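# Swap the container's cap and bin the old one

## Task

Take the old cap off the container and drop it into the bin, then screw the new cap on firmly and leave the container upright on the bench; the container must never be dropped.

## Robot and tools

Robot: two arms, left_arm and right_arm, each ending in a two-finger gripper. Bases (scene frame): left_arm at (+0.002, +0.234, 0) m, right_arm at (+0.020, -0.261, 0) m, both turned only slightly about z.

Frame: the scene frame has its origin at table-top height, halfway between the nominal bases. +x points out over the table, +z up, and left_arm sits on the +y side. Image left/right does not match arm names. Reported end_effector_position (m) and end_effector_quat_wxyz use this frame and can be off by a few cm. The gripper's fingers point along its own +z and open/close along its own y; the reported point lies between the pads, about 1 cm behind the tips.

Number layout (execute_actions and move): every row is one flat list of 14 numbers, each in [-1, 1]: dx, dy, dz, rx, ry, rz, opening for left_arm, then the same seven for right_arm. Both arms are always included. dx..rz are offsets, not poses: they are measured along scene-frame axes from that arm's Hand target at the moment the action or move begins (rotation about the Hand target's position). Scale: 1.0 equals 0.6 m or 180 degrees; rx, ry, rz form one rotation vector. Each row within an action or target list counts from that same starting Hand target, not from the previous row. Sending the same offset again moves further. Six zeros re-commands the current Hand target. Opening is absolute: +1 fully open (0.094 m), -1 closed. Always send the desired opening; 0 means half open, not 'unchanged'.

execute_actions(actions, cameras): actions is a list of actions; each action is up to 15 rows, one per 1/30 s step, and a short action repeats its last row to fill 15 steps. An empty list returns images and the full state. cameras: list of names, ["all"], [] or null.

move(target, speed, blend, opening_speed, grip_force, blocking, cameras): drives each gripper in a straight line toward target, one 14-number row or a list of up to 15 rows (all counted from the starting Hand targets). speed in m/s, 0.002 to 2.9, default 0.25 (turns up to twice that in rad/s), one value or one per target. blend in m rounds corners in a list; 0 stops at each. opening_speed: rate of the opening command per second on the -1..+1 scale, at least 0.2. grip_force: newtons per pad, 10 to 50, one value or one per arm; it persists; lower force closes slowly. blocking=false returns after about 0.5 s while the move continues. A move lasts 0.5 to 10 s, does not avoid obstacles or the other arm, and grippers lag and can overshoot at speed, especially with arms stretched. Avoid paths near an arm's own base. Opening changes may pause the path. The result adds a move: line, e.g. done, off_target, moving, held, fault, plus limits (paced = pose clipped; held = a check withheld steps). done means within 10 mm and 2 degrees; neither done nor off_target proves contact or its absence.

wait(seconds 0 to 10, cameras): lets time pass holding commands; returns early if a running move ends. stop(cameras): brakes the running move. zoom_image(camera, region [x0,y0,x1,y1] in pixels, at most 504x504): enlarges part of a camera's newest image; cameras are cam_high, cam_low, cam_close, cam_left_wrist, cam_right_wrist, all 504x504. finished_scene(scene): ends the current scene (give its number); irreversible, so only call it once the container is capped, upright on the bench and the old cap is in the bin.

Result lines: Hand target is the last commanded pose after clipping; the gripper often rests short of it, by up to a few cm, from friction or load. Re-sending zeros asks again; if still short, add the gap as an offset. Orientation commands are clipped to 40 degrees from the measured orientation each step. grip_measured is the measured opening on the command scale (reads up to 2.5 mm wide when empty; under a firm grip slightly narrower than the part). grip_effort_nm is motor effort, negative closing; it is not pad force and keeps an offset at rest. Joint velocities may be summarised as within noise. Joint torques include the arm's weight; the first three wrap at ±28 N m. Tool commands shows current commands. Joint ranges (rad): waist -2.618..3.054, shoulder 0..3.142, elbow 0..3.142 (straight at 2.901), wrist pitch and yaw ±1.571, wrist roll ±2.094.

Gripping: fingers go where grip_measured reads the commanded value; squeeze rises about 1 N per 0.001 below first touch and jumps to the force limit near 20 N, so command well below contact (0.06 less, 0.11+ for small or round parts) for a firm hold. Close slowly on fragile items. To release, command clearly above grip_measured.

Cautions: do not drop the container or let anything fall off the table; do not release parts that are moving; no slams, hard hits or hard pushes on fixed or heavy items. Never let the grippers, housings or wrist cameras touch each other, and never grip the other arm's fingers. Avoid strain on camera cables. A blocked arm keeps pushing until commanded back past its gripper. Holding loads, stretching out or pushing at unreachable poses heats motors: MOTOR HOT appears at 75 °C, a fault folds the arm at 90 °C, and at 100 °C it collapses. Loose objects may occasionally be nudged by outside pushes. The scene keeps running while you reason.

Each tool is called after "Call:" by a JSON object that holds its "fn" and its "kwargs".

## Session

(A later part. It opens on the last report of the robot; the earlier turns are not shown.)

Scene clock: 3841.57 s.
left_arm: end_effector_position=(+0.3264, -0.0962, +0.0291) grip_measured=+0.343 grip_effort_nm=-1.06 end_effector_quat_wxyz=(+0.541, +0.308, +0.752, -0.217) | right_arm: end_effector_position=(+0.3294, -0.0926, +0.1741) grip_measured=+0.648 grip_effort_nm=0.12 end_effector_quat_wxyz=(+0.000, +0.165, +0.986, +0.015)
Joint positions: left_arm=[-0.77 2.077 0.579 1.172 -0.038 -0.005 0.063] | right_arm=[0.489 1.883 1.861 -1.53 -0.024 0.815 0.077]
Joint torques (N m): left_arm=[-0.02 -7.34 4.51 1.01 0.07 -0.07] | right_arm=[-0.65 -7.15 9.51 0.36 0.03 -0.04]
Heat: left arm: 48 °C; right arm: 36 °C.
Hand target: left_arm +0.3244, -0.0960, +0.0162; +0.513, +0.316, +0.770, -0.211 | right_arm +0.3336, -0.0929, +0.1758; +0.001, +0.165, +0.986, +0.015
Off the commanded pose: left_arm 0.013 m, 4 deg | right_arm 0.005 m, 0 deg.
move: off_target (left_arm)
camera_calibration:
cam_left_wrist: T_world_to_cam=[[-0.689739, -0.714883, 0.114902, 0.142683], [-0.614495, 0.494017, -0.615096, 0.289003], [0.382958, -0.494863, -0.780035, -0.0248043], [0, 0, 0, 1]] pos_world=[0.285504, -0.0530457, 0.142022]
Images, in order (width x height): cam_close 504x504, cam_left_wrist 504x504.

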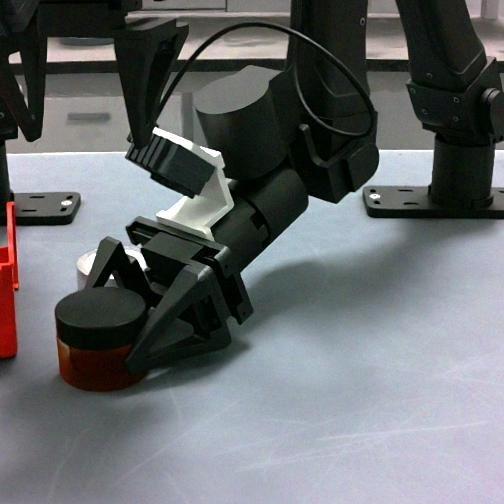

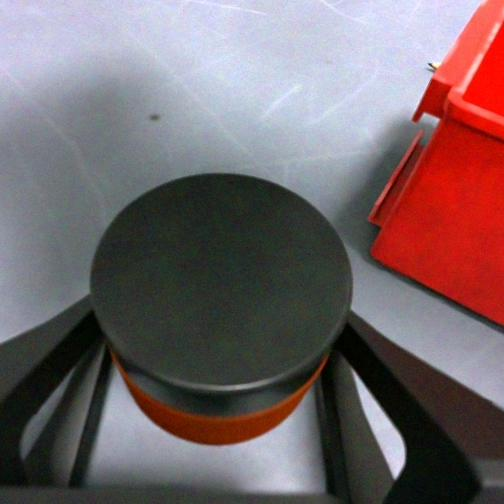

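Call:
{"fn": "zoom_image", "kwargs": {"camera": "cam_close", "region": [45, 300, 115, 370]}}

Call:
{"fn": "zoom_image", "kwargs": {"camera": "cam_left_wrist", "region": [90, 340, 230, 460]}}

Scaled by 7.200 from the camera's 504x504 image, which has a finer 720x720 frame.

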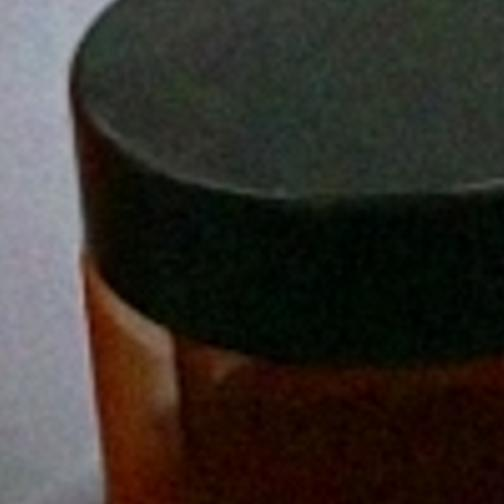

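Scaled by 3.600 from the camera's 504x504 image, which has a finer 720x720 frame.

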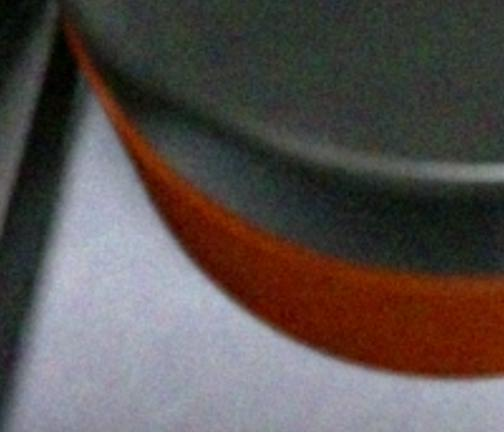

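Call:
{"fn": "move", "kwargs": {"target": [0,0,0,0,0,0,0.2, 0.004,0.0065,-0.105,0.0371,0.0558,-0.1219,0.65], "speed": 0.12, "cameras": ["cam_close","cam_left_wrist","cam_right_wrist","cam_low","cam_high"]}}

Scene clock: 3963.47 s.
left_arm: end_effector_position=(+0.3264, -0.0962, +0.0291) grip_measured=+0.343 grip_effort_nm=-1.06 end_effector_quat_wxyz=(+0.541, +0.308, +0.752, -0.217) | right_arm: end_effector_position=(+0.3366, -0.0878, +0.1215) grip_measured=+0.648 grip_effort_nm=0.12 end_effector_quat_wxyz=(-0.082, +0.344, +0.933, +0.063)
Joint positions: left_arm=[-0.77 2.077 0.579 1.172 -0.038 -0.005 0.063] | right_arm=[0.402 1.94 1.713 -1.379 -0.203 1.099 0.077]
Joint torques (N m): left_arm=[0.01 -7.35 4.52 0.99 0.08 -0.07] | right_arm=[-0.55 -7.83 5.72 0.43 -0.11 0.1]
Motor temperatures (°C): left_arm=[24 29 32 40 26 26 28] | right_arm=[28 36 36 28 26 26 30]
Heat: left arm: 40 °C; right arm: 36 °C.
Hand target: left_arm +0.3244, -0.0960, +0.0162; +0.513, +0.316, +0.770, -0.211 | right_arm +0.3361, -0.0891, +0.1129; -0.091, +0.350, +0.930, +0.058
Off the commanded pose: left_arm 0.013 m, 4 deg | right_arm 0.009 m, 1 deg.
move: off_target (left_arm)
camera_calibration:
cam_left_wrist: T_world_to_cam=[[-0.689739, -0.714883, 0.114902, 0.142683], [-0.614495, 0.494017, -0.615096, 0.289003], [0.382958, -0.494863, -0.780035, -0.0248043], [0, 0, 0, 1]] pos_world=[0.285504, -0.0530457, 0.142022]
cam_right_wrist: T_world_to_cam=[[-0.584791, -0.808705, -0.0633671, 0.125387], [-0.591392, 0.37157, 0.715676, 0.164026], [-0.555225, 0.455995, -0.695552, 0.440048], [0, 0, 0, 1]] pos_world=[0.414654, -0.160206, 0.196633]

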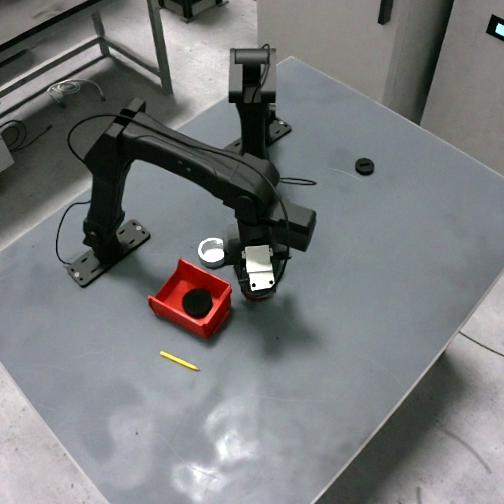

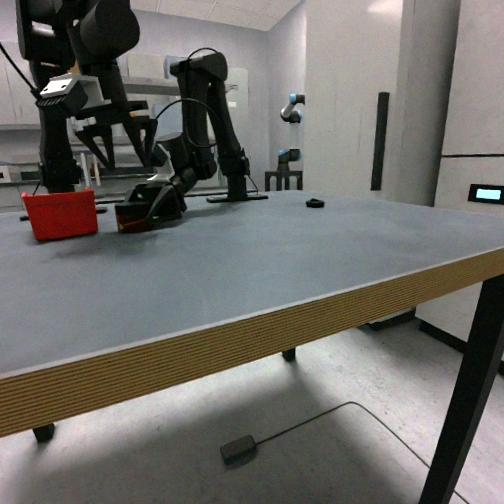

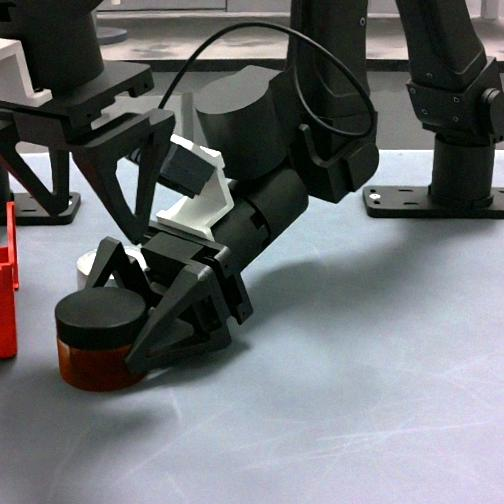

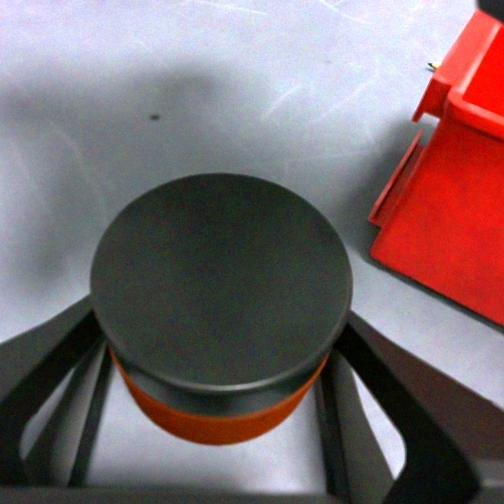

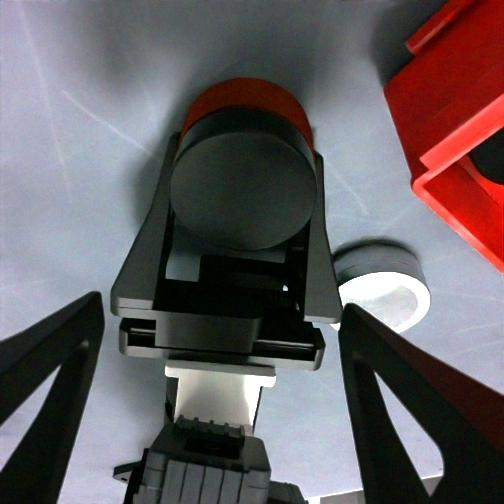

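Call:
{"fn": "move", "kwargs": {"target": [0,0,0,0,0,0,0.2, -0.007,0.005,-0.07,0,0,0,0.65], "speed": 0.08, "cameras": ["cam_close","cam_left_wrist","cam_right_wrist"]}}

Call:
{"fn": "zoom_image", "kwargs": {"camera": "cam_close", "region": [0, 100, 270, 390]}}

Scene clock: 4006.27 s.
left_arm: end_effector_position=(+0.3264, -0.0962, +0.0291) grip_measured=+0.343 grip_effort_nm=-1.06 end_effector_quat_wxyz=(+0.541, +0.308, +0.752, -0.217) | right_arm: end_effector_position=(+0.3351, -0.0882, +0.0788) grip_measured=+0.648 grip_effort_nm=0.12 end_effector_quat_wxyz=(-0.083, +0.349, +0.931, +0.062)
Joint positions: left_arm=[-0.77 2.077 0.579 1.172 -0.038 -0.005 0.063] | right_arm=[0.402 1.946 1.551 -1.211 -0.204 1.111 0.077]
Joint torques (N m): left_arm=[-0.01 -7.34 4.51 0.98 0.08 -0.07] | right_arm=[0.65 -7.72 5.81 0.43 -0.11 0.08]
Heat: left arm: 39 °C; right arm: 37 °C.
Hand target: left_arm +0.3244, -0.0960, +0.0162; +0.513, +0.316, +0.770, -0.211 | right_arm +0.3318, -0.0861, +0.0708; -0.091, +0.350, +0.930, +0.058
Off the commanded pose: left_arm 0.013 m, 4 deg | right_arm 0.009 m, 1 deg.
move: off_target (left_arm)
camera_calibration:
cam_left_wrist: T_world_to_cam=[[-0.689739, -0.714883, 0.114902, 0.142683], [-0.614495, 0.494017, -0.615096, 0.289003], [0.382958, -0.494863, -0.780035, -0.0248043], [0, 0, 0, 1]] pos_world=[0.285504, -0.0530457, 0.142022]
cam_right_wrist: T_world_to_cam=[[-0.594895, -0.801445, -0.0615246, 0.125368], [-0.584874, 0.379091, 0.717086, 0.192138], [-0.551382, 0.462575, -0.694264, 0.408919], [0, 0, 0, 1]] pos_world=[0.412428, -0.161518, 0.153831]
Images, in order (width x height): cam_close 504x504, cam_left_wrist 504x504, cam_right_wrist 504x504.

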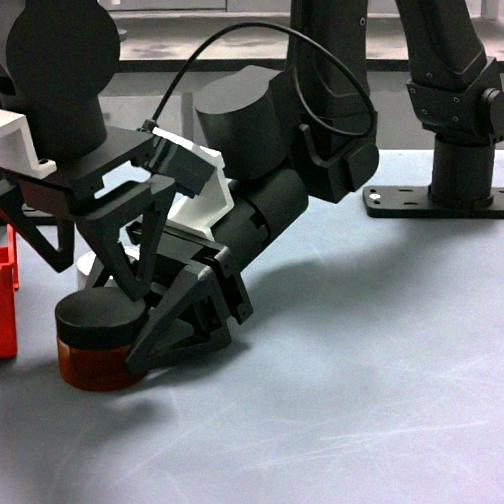

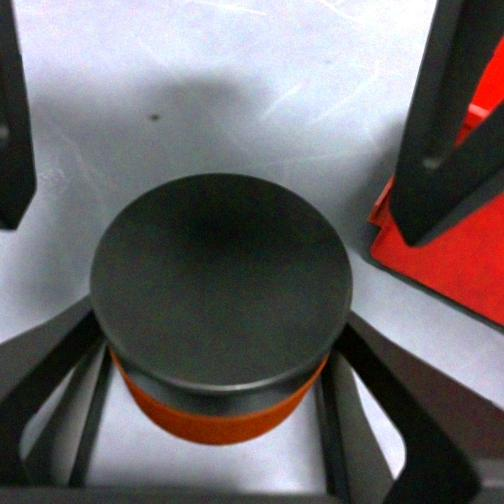

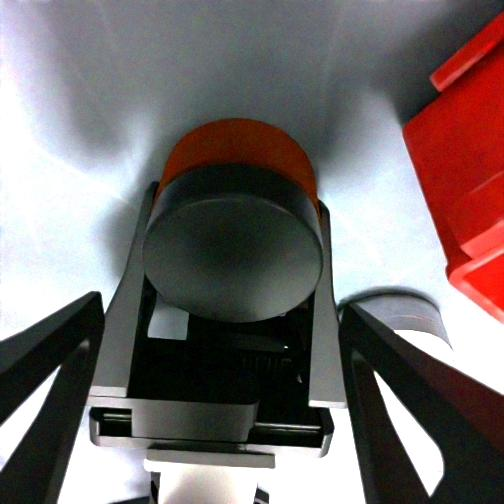

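Scaled by 1.738 from the camera's 504x504 image, which has a finer 720x720 frame.

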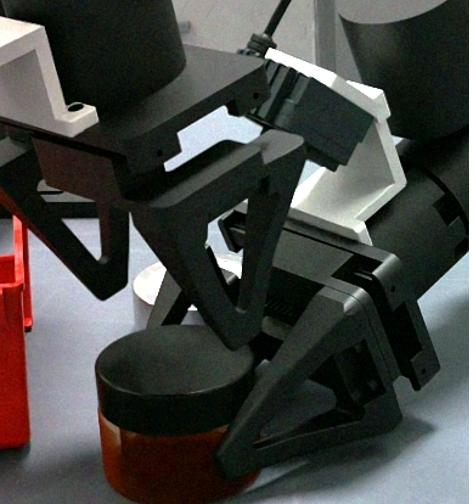

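Call:
{"fn": "move", "kwargs": {"target": [0,0,0,0,0,0,0.2, -0.005,0.001,-0.028,0,0,0,0.65], "speed": 0.06, "cameras": ["cam_close","cam_left_wrist","cam_right_wrist"]}}

Call:
{"fn": "zoom_image", "kwargs": {"camera": "cam_close", "region": [0, 120, 270, 390]}}

Scene clock: 4044.63 s.
left_arm: end_effector_position=(+0.3264, -0.0962, +0.0291) grip_measured=+0.343 grip_effort_nm=-1.06 end_effector_quat_wxyz=(+0.541, +0.308, +0.752, -0.217) | right_arm: end_effector_position=(+0.3328, -0.0868, +0.0636) grip_measured=+0.648 grip_effort_nm=0.12 end_effector_quat_wxyz=(-0.081, +0.349, +0.931, +0.064)
Joint positions: left_arm=[-0.77 2.077 0.579 1.172 -0.038 -0.005 0.063] | right_arm=[0.408 1.946 1.49 -1.144 -0.205 1.116 0.077]
Joint torques (N m): left_arm=[-0.01 -7.34 4.52 0.98 0.08 -0.07] | right_arm=[0.35 -7.43 5.63 0.44 -0.14 0.04]
Heat: left arm: 38 °C; right arm: 38 °C.
Hand target: left_arm +0.3244, -0.0960, +0.0162; +0.513, +0.316, +0.770, -0.211 | right_arm +0.3289, -0.0854, +0.0541; -0.091, +0.350, +0.930, +0.058
Off the commanded pose: left_arm 0.013 m, 4 deg | right_arm 0.010 m, 1 deg.
move: off_target (left_arm)
camera_calibration:
cam_left_wrist: T_world_to_cam=[[-0.689739, -0.714883, 0.114902, 0.142683], [-0.614495, 0.494017, -0.615096, 0.289003], [0.382958, -0.494863, -0.780035, -0.0248043], [0, 0, 0, 1]] pos_world=[0.285504, -0.0530457, 0.142022]
cam_right_wrist: T_world_to_cam=[[-0.593954, -0.801766, -0.0662615, 0.12415], [-0.588417, 0.376779, 0.715404, 0.202194], [-0.54862, 0.463906, -0.695562, 0.395728], [0, 0, 0, 1]] pos_world=[0.409818, -0.160224, 0.138829]
Images, in order (width x height): cam_close 504x504, cam_left_wrist 504x504, cam_right_wrist 504x504.

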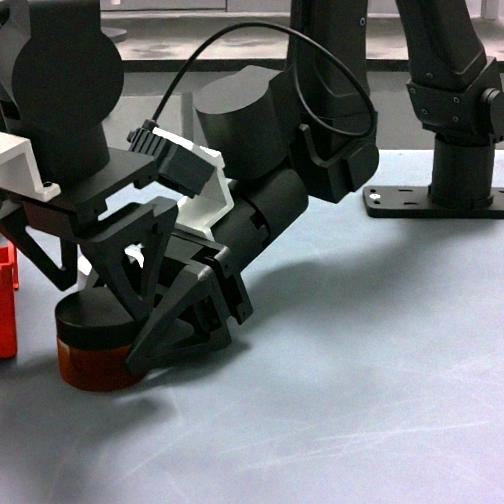

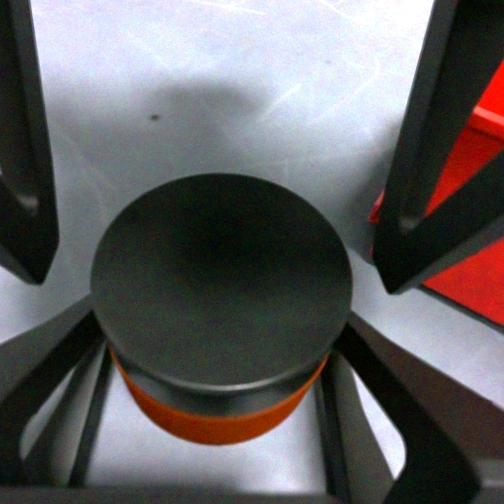

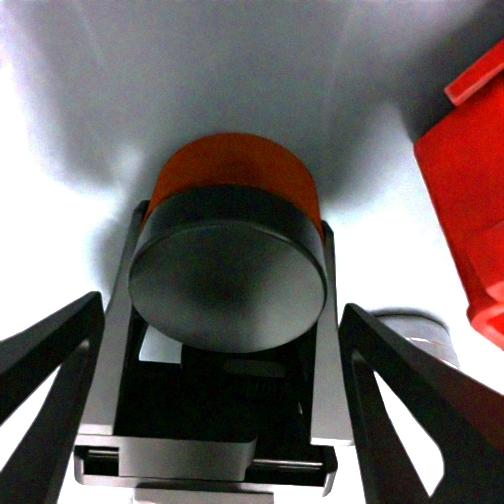

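Scaled by 1.867 from the camera's 504x504 image, which has a finer 720x720 frame.

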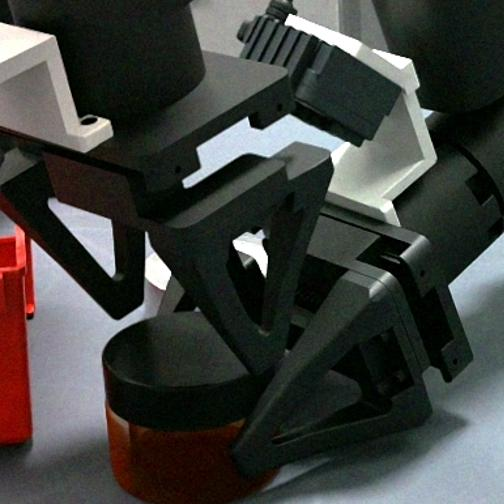

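Call:
{"fn": "move", "kwargs": {"target": [0,0,0,0,0,0,0.2, -0.001,-0.001,-0.018,0,0,0,0.65], "speed": 0.05, "cameras": ["cam_close","cam_left_wrist","cam_right_wrist"]}}

Call:
{"fn": "zoom_image", "kwargs": {"camera": "cam_left_wrist", "region": [260, 200, 460, 400]}}

Call:
{"fn": "zoom_image", "kwargs": {"camera": "cam_left_wrist", "region": [0, 200, 200, 400]}}

Scene clock: 4058.73 s.
left_arm: end_effector_position=(+0.3264, -0.0962, +0.0291) grip_measured=+0.343 grip_effort_nm=-1.06 end_effector_quat_wxyz=(+0.541, +0.308, +0.752, -0.217) | right_arm: end_effector_position=(+0.3323, -0.0870, +0.0522) grip_measured=+0.648 grip_effort_nm=0.12 end_effector_quat_wxyz=(-0.082, +0.349, +0.931, +0.064)
Joint positions: left_arm=[-0.77 2.077 0.579 1.172 -0.038 -0.005 0.063] | right_arm=[0.408 1.956 1.457 -1.103 -0.205 1.116 0.077]
Joint torques (N m): left_arm=[-0.01 -7.34 4.52 0.98 0.08 -0.07] | right_arm=[0.39 -7.68 5.56 0.44 -0.11 0.08]
Heat: left arm: 37 °C; right arm: 38 °C.
Hand target: left_arm +0.3244, -0.0960, +0.0162; +0.513, +0.316, +0.770, -0.211 | right_arm +0.3282, -0.0860, +0.0433; -0.091, +0.350, +0.930, +0.058
Off the commanded pose: left_arm 0.013 m, 4 deg | right_arm 0.010 m, 1 deg.
move: off_target (left_arm)
camera_calibration:
cam_left_wrist: T_world_to_cam=[[-0.689739, -0.714883, 0.114902, 0.142683], [-0.614495, 0.494017, -0.615096, 0.289003], [0.382958, -0.494863, -0.780035, -0.0248043], [0, 0, 0, 1]] pos_world=[0.285504, -0.0530457, 0.142022]
cam_right_wrist: T_world_to_cam=[[-0.594061, -0.801818, -0.0646399, 0.122823], [-0.587158, 0.377286, 0.716171, 0.209731], [-0.549851, 0.463403, -0.694925, 0.387946], [0, 0, 0, 1]] pos_world=[0.409423, -0.160422, 0.127329]
Images, in order (width x height): cam_close 504x504, cam_left_wrist 504x504, cam_right_wrist 504x504.

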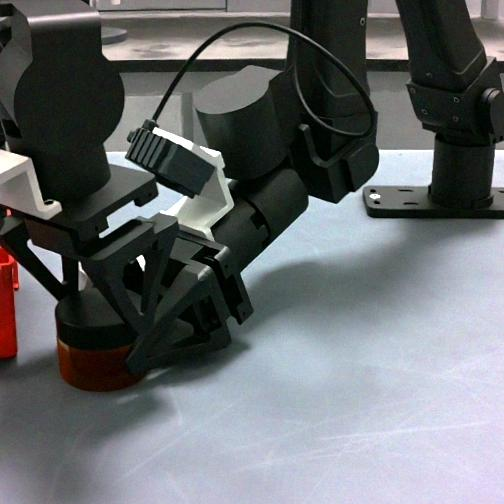

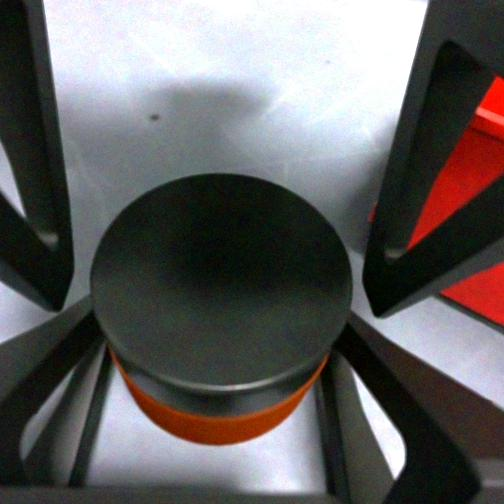

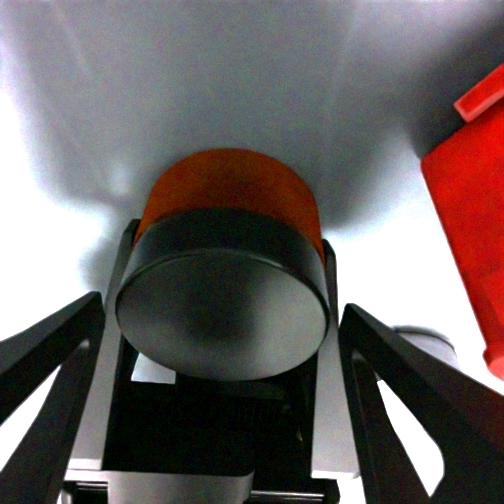

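Scaled by 2.520 from the camera's 504x504 image, which has a finer 720x720 frame.

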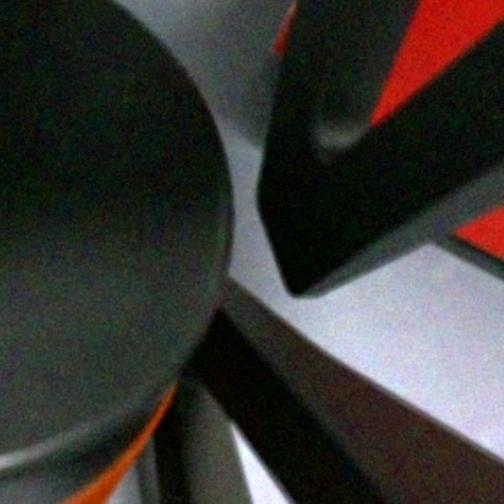

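Scaled by 2.520 from the camera's 504x504 image, which has a finer 720x720 frame.

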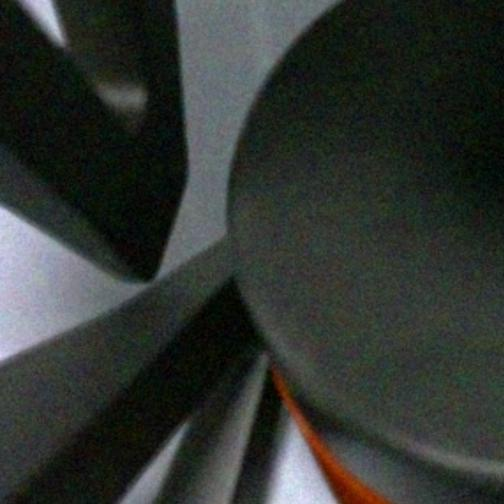

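Call:
{"fn": "move", "kwargs": {"target": [0,0,0,0,0,0,0.2, 0.002,0,0.004,0,0,0,0.2], "speed": 0.05, "opening_speed": 0.6, "cameras": ["cam_left_wrist","cam_right_wrist"]}}

Scene clock: 4081.63 s.
left_arm: end_effector_position=(+0.3264, -0.0962, +0.0291) grip_measured=+0.343 grip_effort_nm=-1.06 end_effector_quat_wxyz=(+0.541, +0.309, +0.752, -0.217) | right_arm: end_effector_position=(+0.3325, -0.0869, +0.0522) grip_measured=+0.355 grip_effort_nm=-1.02 end_effector_quat_wxyz=(-0.081, +0.349, +0.931, +0.064)
Joint positions: left_arm=[-0.77 2.077 0.579 1.171 -0.038 -0.004 0.063] | right_arm=[0.408 1.956 1.457 -1.102 -0.206 1.116 0.064]
Joint torques (N m): left_arm=[-0.01 -7.34 4.51 0.98 0.08 -0.08] | right_arm=[0.32 -7.46 6.61 0.35 -0.11 0.04]
Heat: left arm: 37 °C; right arm: 37 °C.
Hand target: left_arm +0.3243, -0.0960, +0.0161; +0.513, +0.316, +0.770, -0.210 | right_arm +0.3294, -0.0860, +0.0457; -0.091, +0.350, +0.930, +0.058
Off the commanded pose: left_arm 0.013 m, 4 deg | right_arm 0.007 m, 1 deg.
move: off_target (left_arm)
camera_calibration:
cam_left_wrist: T_world_to_cam=[[-0.690083, -0.714729, 0.113788, 0.142878], [-0.613981, 0.494917, -0.614886, 0.288813], [0.383161, -0.494186, -0.780364, -0.0247416], [0, 0, 0, 1]] pos_world=[0.285403, -0.0530462, 0.142022]
cam_right_wrist: T_world_to_cam=[[-0.594014, -0.801789, -0.0654317, 0.123047], [-0.587547, 0.376854, 0.716079, 0.209855], [-0.549486, 0.463806, -0.694945, 0.387871], [0, 0, 0, 1]] pos_world=[0.409521, -0.160324, 0.127328]
Images, in order (width x height): cam_left_wrist 504x504, cam_right_wrist 504x504.

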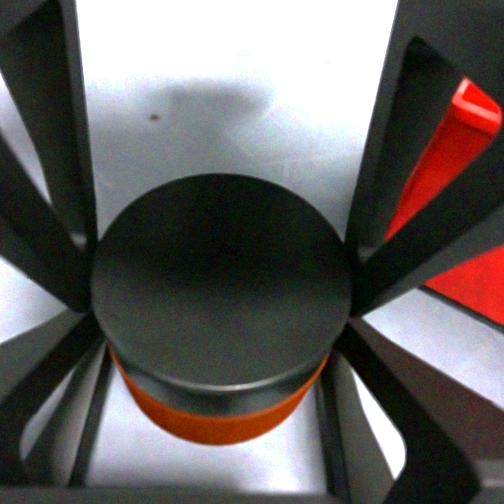

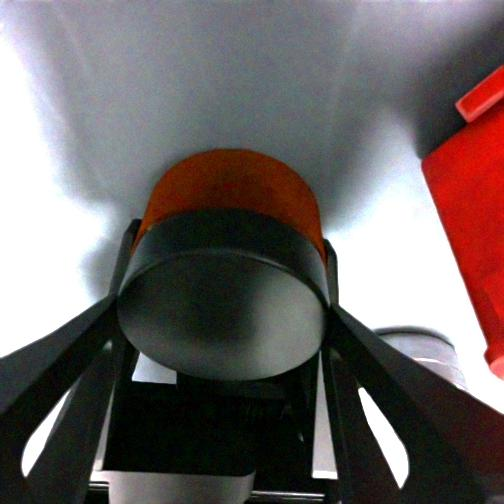

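Call:
{"fn": "move", "kwargs": {"target": [0,0,0,0,0,0,0.2, 0,0,0,0,0,-0.042,0.2], "speed": 0.1, "cameras": ["cam_left_wrist"]}}

Scene clock: 4091.40 s.
left_arm: end_effector_position=(+0.3261, -0.0964, +0.0291) grip_measured=+0.343 grip_effort_nm=-1.06 end_effector_quat_wxyz=(+0.540, +0.313, +0.751, -0.217) | right_arm: end_effector_position=(+0.3324, -0.0869, +0.0516) grip_measured=+0.354 grip_effort_nm=-1.02 end_effector_quat_wxyz=(-0.081, +0.363, +0.926, +0.064)
Joint positions: left_arm=[-0.767 2.075 0.579 1.168 -0.029 0.002 0.063] | right_arm=[0.408 1.953 1.451 -1.096 -0.206 1.147 0.064]
Joint torques (N m): left_arm=[-0.31 -7.19 4.53 1 0.01 -0.15] | right_arm=[-0.2 -8.88 4.46 0.6 -0.19 1.05]
Heat: left arm: 37 °C; right arm: 37 °C.
Hand target: left_arm +0.3244, -0.0960, +0.0161; +0.513, +0.316, +0.770, -0.211 | right_arm +0.3294, -0.0860, +0.0456; -0.087, +0.411, +0.905, +0.064
Off the commanded pose: left_arm 0.013 m, 4 deg | right_arm 0.007 m, 6 deg.
move: off_target (left_arm, right_arm)
camera_calibration:
cam_left_wrist: T_world_to_cam=[[-0.695326, -0.710115, 0.110718, 0.144831], [-0.609789, 0.501386, -0.613816, 0.288017], [0.380367, -0.494317, -0.781647, -0.0238387], [0, 0, 0, 1]] pos_world=[0.285402, -0.0533454, 0.142121]
Images, in order (width x height): cam_left_wrist 504x504.

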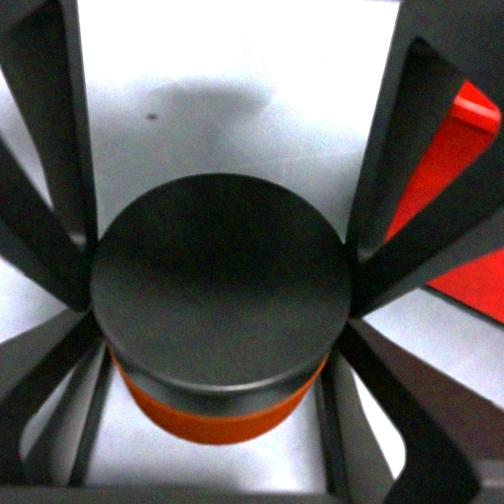

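Call:
{"fn": "move", "kwargs": {"target": [0,0,0,0,0,0,0.2, 0,0,0,0,0,-0.017,0.2], "speed": 0.1}}

Scene clock: 4103.27 s.
left_arm: end_effector_position=(+0.3260, -0.0964, +0.0291) grip_measured=+0.343 grip_effort_nm=-1.06 end_effector_quat_wxyz=(+0.540, +0.313, +0.750, -0.217) | right_arm: end_effector_position=(+0.3328, -0.0877, +0.0514) grip_measured=+0.354 grip_effort_nm=-1.02 end_effector_quat_wxyz=(-0.078, +0.390, +0.916, +0.063)
Joint positions: left_arm=[-0.767 2.075 0.579 1.168 -0.029 0.003 0.063] | right_arm=[0.408 1.944 1.439 -1.082 -0.201 1.205 0.064]
Joint torques (N m): left_arm=[-0.21 -7.21 4.55 1.02 -0.01 -0.15] | right_arm=[-0.21 -9.02 4.27 0.6 -0.22 1]
Heat: left arm: 36 °C; right arm: 38 °C.
Hand target: left_arm +0.3243, -0.0960, +0.0161; +0.513, +0.316, +0.770, -0.211 | right_arm +0.3294, -0.0860, +0.0456; -0.086, +0.435, +0.894, +0.066
Off the commanded pose: left_arm 0.013 m, 4 deg | right_arm 0.007 m, 6 deg.
move: off_target (left_arm, right_arm)

Call:
{"fn": "move", "kwargs": {"target": [[0,0,0,0,0,0,0.2, 0.004,-0.002,0.010,0,0,0.033,0.2],[0,0,0,0,0,0,0.2, 0.004,-0.002,0.012,0,0,0.033,0.62],[0,0,0,0,0,0,0.2, 0.017,-0.023,0.125,0,0,0.033,0.62]], "speed": 0.08, "opening_speed": 0.6, "cameras": ["cam_left_wrist","cam_right_wrist","cam_close"]}}

Scene clock: 4122.97 s.
left_arm: end_effector_position=(+0.3260, -0.0964, +0.0291) grip_measured=+0.343 grip_effort_nm=-1.06 end_effector_quat_wxyz=(+0.540, +0.313, +0.750, -0.217) | right_arm: end_effector_position=(+0.3363, -0.0997, +0.1122) grip_measured=+0.618 grip_effort_nm=0.12 end_effector_quat_wxyz=(-0.094, +0.388, +0.915, +0.054)
Joint positions: left_arm=[-0.767 2.075 0.579 1.168 -0.029 0.003 0.063] | right_arm=[0.369 1.944 1.68 -1.369 -0.208 1.16 0.076]
Joint torques (N m): left_arm=[-0.23 -7.2 4.53 1.01 -0.01 -0.15] | right_arm=[-0.68 -9.46 9.33 0.18 -0.12 -0.03]
Heat: left arm: 36 °C; right arm: 37 °C.
Hand target: left_arm +0.3243, -0.0960, +0.0161; +0.513, +0.316, +0.770, -0.211 | right_arm +0.3397, -0.0999, +0.1206; -0.089, +0.388, +0.915, +0.061
Off the commanded pose: left_arm 0.013 m, 4 deg | right_arm 0.009 m, 1 deg.
move: off_target (left_arm)
camera_calibration:
cam_left_wrist: T_world_to_cam=[[-0.695985, -0.709482, 0.110637, 0.144994], [-0.609291, 0.501979, -0.613825, 0.287847], [0.37996, -0.494623, -0.781651, -0.0237001], [0, 0, 0, 1]] pos_world=[0.285302, -0.0533451, 0.142121]
cam_right_wrist: T_world_to_cam=[[-0.659239, -0.751359, -0.0293853, 0.141938], [-0.5263, 0.433156, 0.7317, 0.157327], [-0.537041, 0.49783, -0.680993, 0.435213], [0, 0, 0, 1]] pos_world=[0.4101, -0.178163, 0.185432]
Images, in order (width x height): cam_close 504x504, cam_left_wrist 504x504, cam_right_wrist 504x504.

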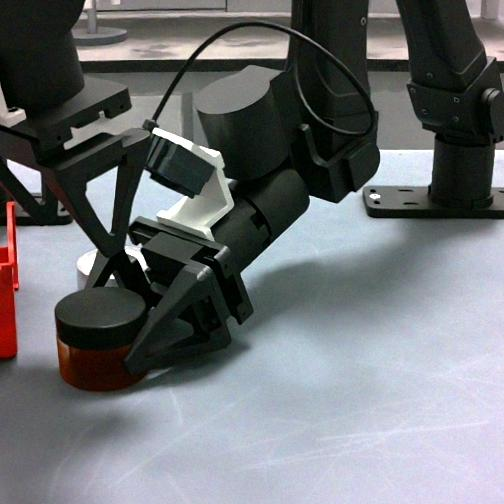

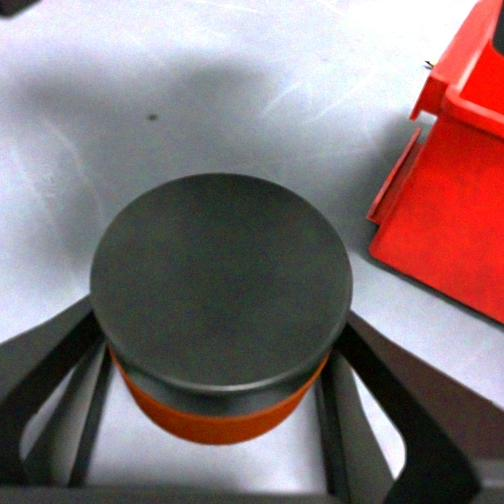

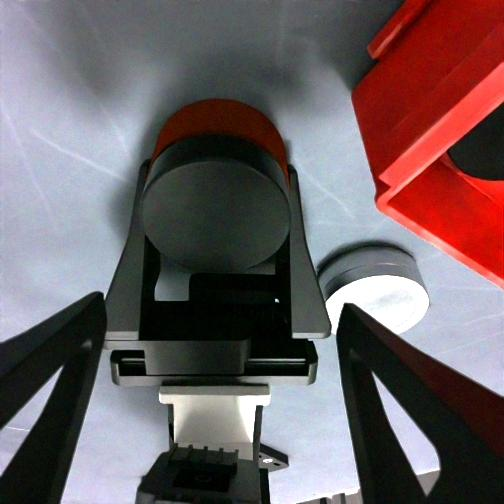

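Call:
{"fn": "move", "kwargs": {"target": [[0,0,0.024,-0.018,-0.0183,0,0.2, 0,0,0.03,0,0,0,0.62],[0,0,0.025,-0.018,-0.0183,0,0.6, 0,0,0.03,0,0,0,0.62]], "speed": 0.03, "opening_speed": 0.3, "cameras": ["cam_left_wrist","cam_close"]}}

Scene clock: 4139.83 s.
left_arm: end_effector_position=(+0.3264, -0.0969, +0.0308) grip_measured=+0.598 grip_effort_nm=0.07 end_effector_quat_wxyz=(+0.542, +0.310, +0.749, -0.220) | right_arm: end_effector_position=(+0.3362, -0.0997, +0.1308) grip_measured=+0.618 grip_effort_nm=0.12 end_effector_quat_wxyz=(-0.094, +0.388, +0.915, +0.054)
Joint positions: left_arm=[-0.767 2.075 0.579 1.175 -0.029 -0.003 0.075] | right_arm=[0.369 1.944 1.753 -1.443 -0.208 1.16 0.076]
Joint torques (N m): left_arm=[-0.23 -6.71 2.76 2 -0.02 -0.07] | right_arm=[-0.51 -9.18 9.37 0.21 -0.13 -0.06]
Heat: left arm: 36 °C; right arm: 37 °C.
Hand target: left_arm +0.3243, -0.0960, +0.0311; +0.544, +0.307, +0.749, -0.223 | right_arm +0.3396, -0.0999, +0.1386; -0.089, +0.388, +0.915, +0.061
Off the commanded pose: left_arm 0.002 m, 1 deg | right_arm 0.009 m, 1 deg.
move: done
camera_calibration:
cam_left_wrist: T_world_to_cam=[[-0.69493, -0.709678, 0.115882, 0.144284], [-0.609236, 0.495477, -0.61914, 0.288917], [0.381973, -0.500859, -0.776683, -0.0241263], [0, 0, 0, 1]] pos_world=[0.285501, -0.0528403, 0.143421]
Images, in order (width x height): cam_close 504x504, cam_left_wrist 504x504.

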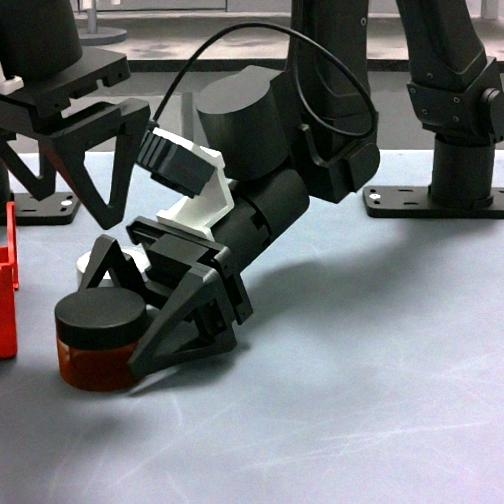

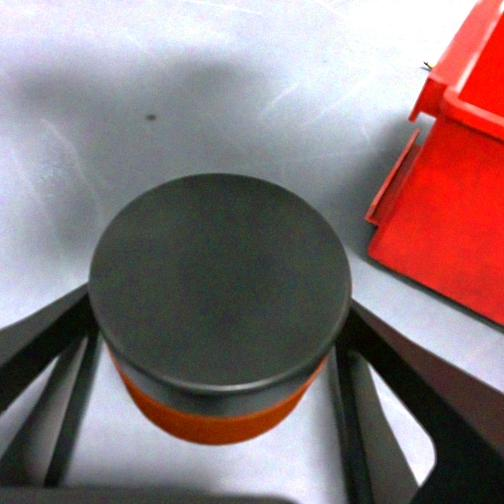

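Call:
{"fn": "move", "kwargs": {"target": [[0,0,0.0,0,0,0,0.7, 0,0,0,0,0,0,0.62],[0,0,0.16,0,0,0,0.7, 0,0,0,0,0,0,0.62]], "speed": 0.06, "opening_speed": 0.4, "cameras": ["cam_left_wrist","cam_close","cam_right_wrist"]}}

Scene clock: 4215.23 s.
left_arm: end_effector_position=(+0.3205, -0.0907, +0.1067) grip_measured=+0.698 grip_effort_nm=0.07 end_effector_quat_wxyz=(+0.528, +0.315, +0.760, -0.214) | right_arm: end_effector_position=(+0.3362, -0.0997, +0.1308) grip_measured=+0.618 grip_effort_nm=0.12 end_effector_quat_wxyz=(-0.094, +0.388, +0.915, +0.054)
Joint positions: left_arm=[-0.767 1.684 0.615 0.71 -0.029 -0.003 0.08] | right_arm=[0.369 1.944 1.753 -1.443 -0.208 1.16 0.076]
Joint torques (N m): left_arm=[-0.25 -7.64 7.21 1.72 -0.02 -0.07] | right_arm=[-0.62 -9.09 9.35 0.18 -0.16 -0.04]
Heat: left arm: 42 °C; right arm: 37 °C.
Hand target: left_arm +0.3243, -0.0961, +0.1271; +0.544, +0.307, +0.749, -0.223 | right_arm +0.3396, -0.0999, +0.1386; -0.089, +0.388, +0.915, +0.061
Off the commanded pose: left_arm 0.021 m, 3 deg | right_arm 0.009 m, 1 deg.
move: off_target (left_arm)
camera_calibration:
cam_left_wrist: T_world_to_cam=[[-0.691846, -0.712904, 0.114525, 0.134614], [-0.625338, 0.512305, -0.588639, 0.332674], [0.360971, -0.478864, -0.800243, 0.051384], [0, 0, 0, 1]] pos_world=[0.282618, -0.0498577, 0.221528]
cam_right_wrist: T_world_to_cam=[[-0.65923, -0.751355, -0.0296781, 0.142334], [-0.526513, 0.433059, 0.731604, 0.143745], [-0.536842, 0.497921, -0.681084, 0.447775], [0, 0, 0, 1]] pos_world=[0.409899, -0.178263, 0.204032]
Images, in order (width x height): cam_close 504x504, cam_left_wrist 504x504, cam_right_wrist 504x504.

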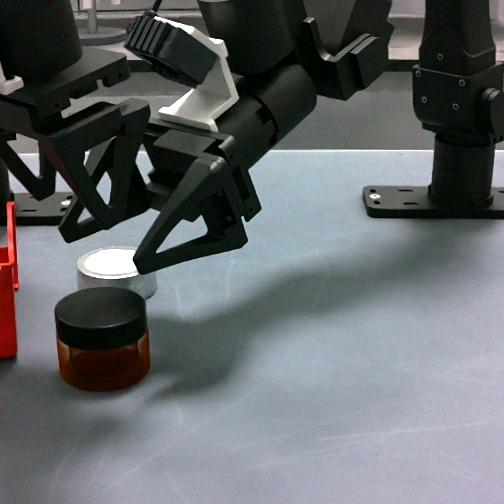

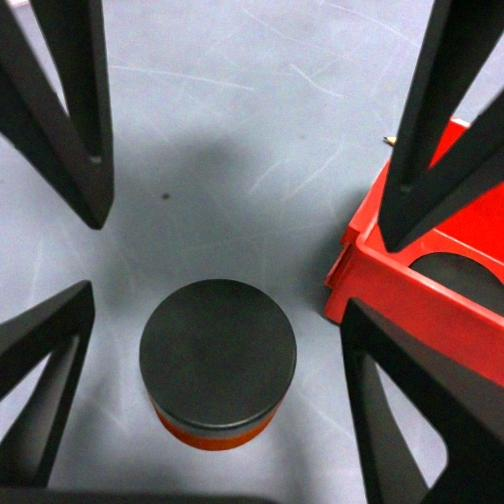

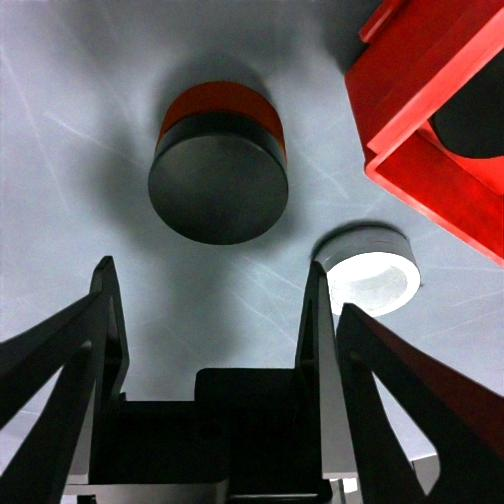

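Call:
{"fn": "finished_scene", "kwargs": {"scene": 2}}

The scene is finished: the task was done.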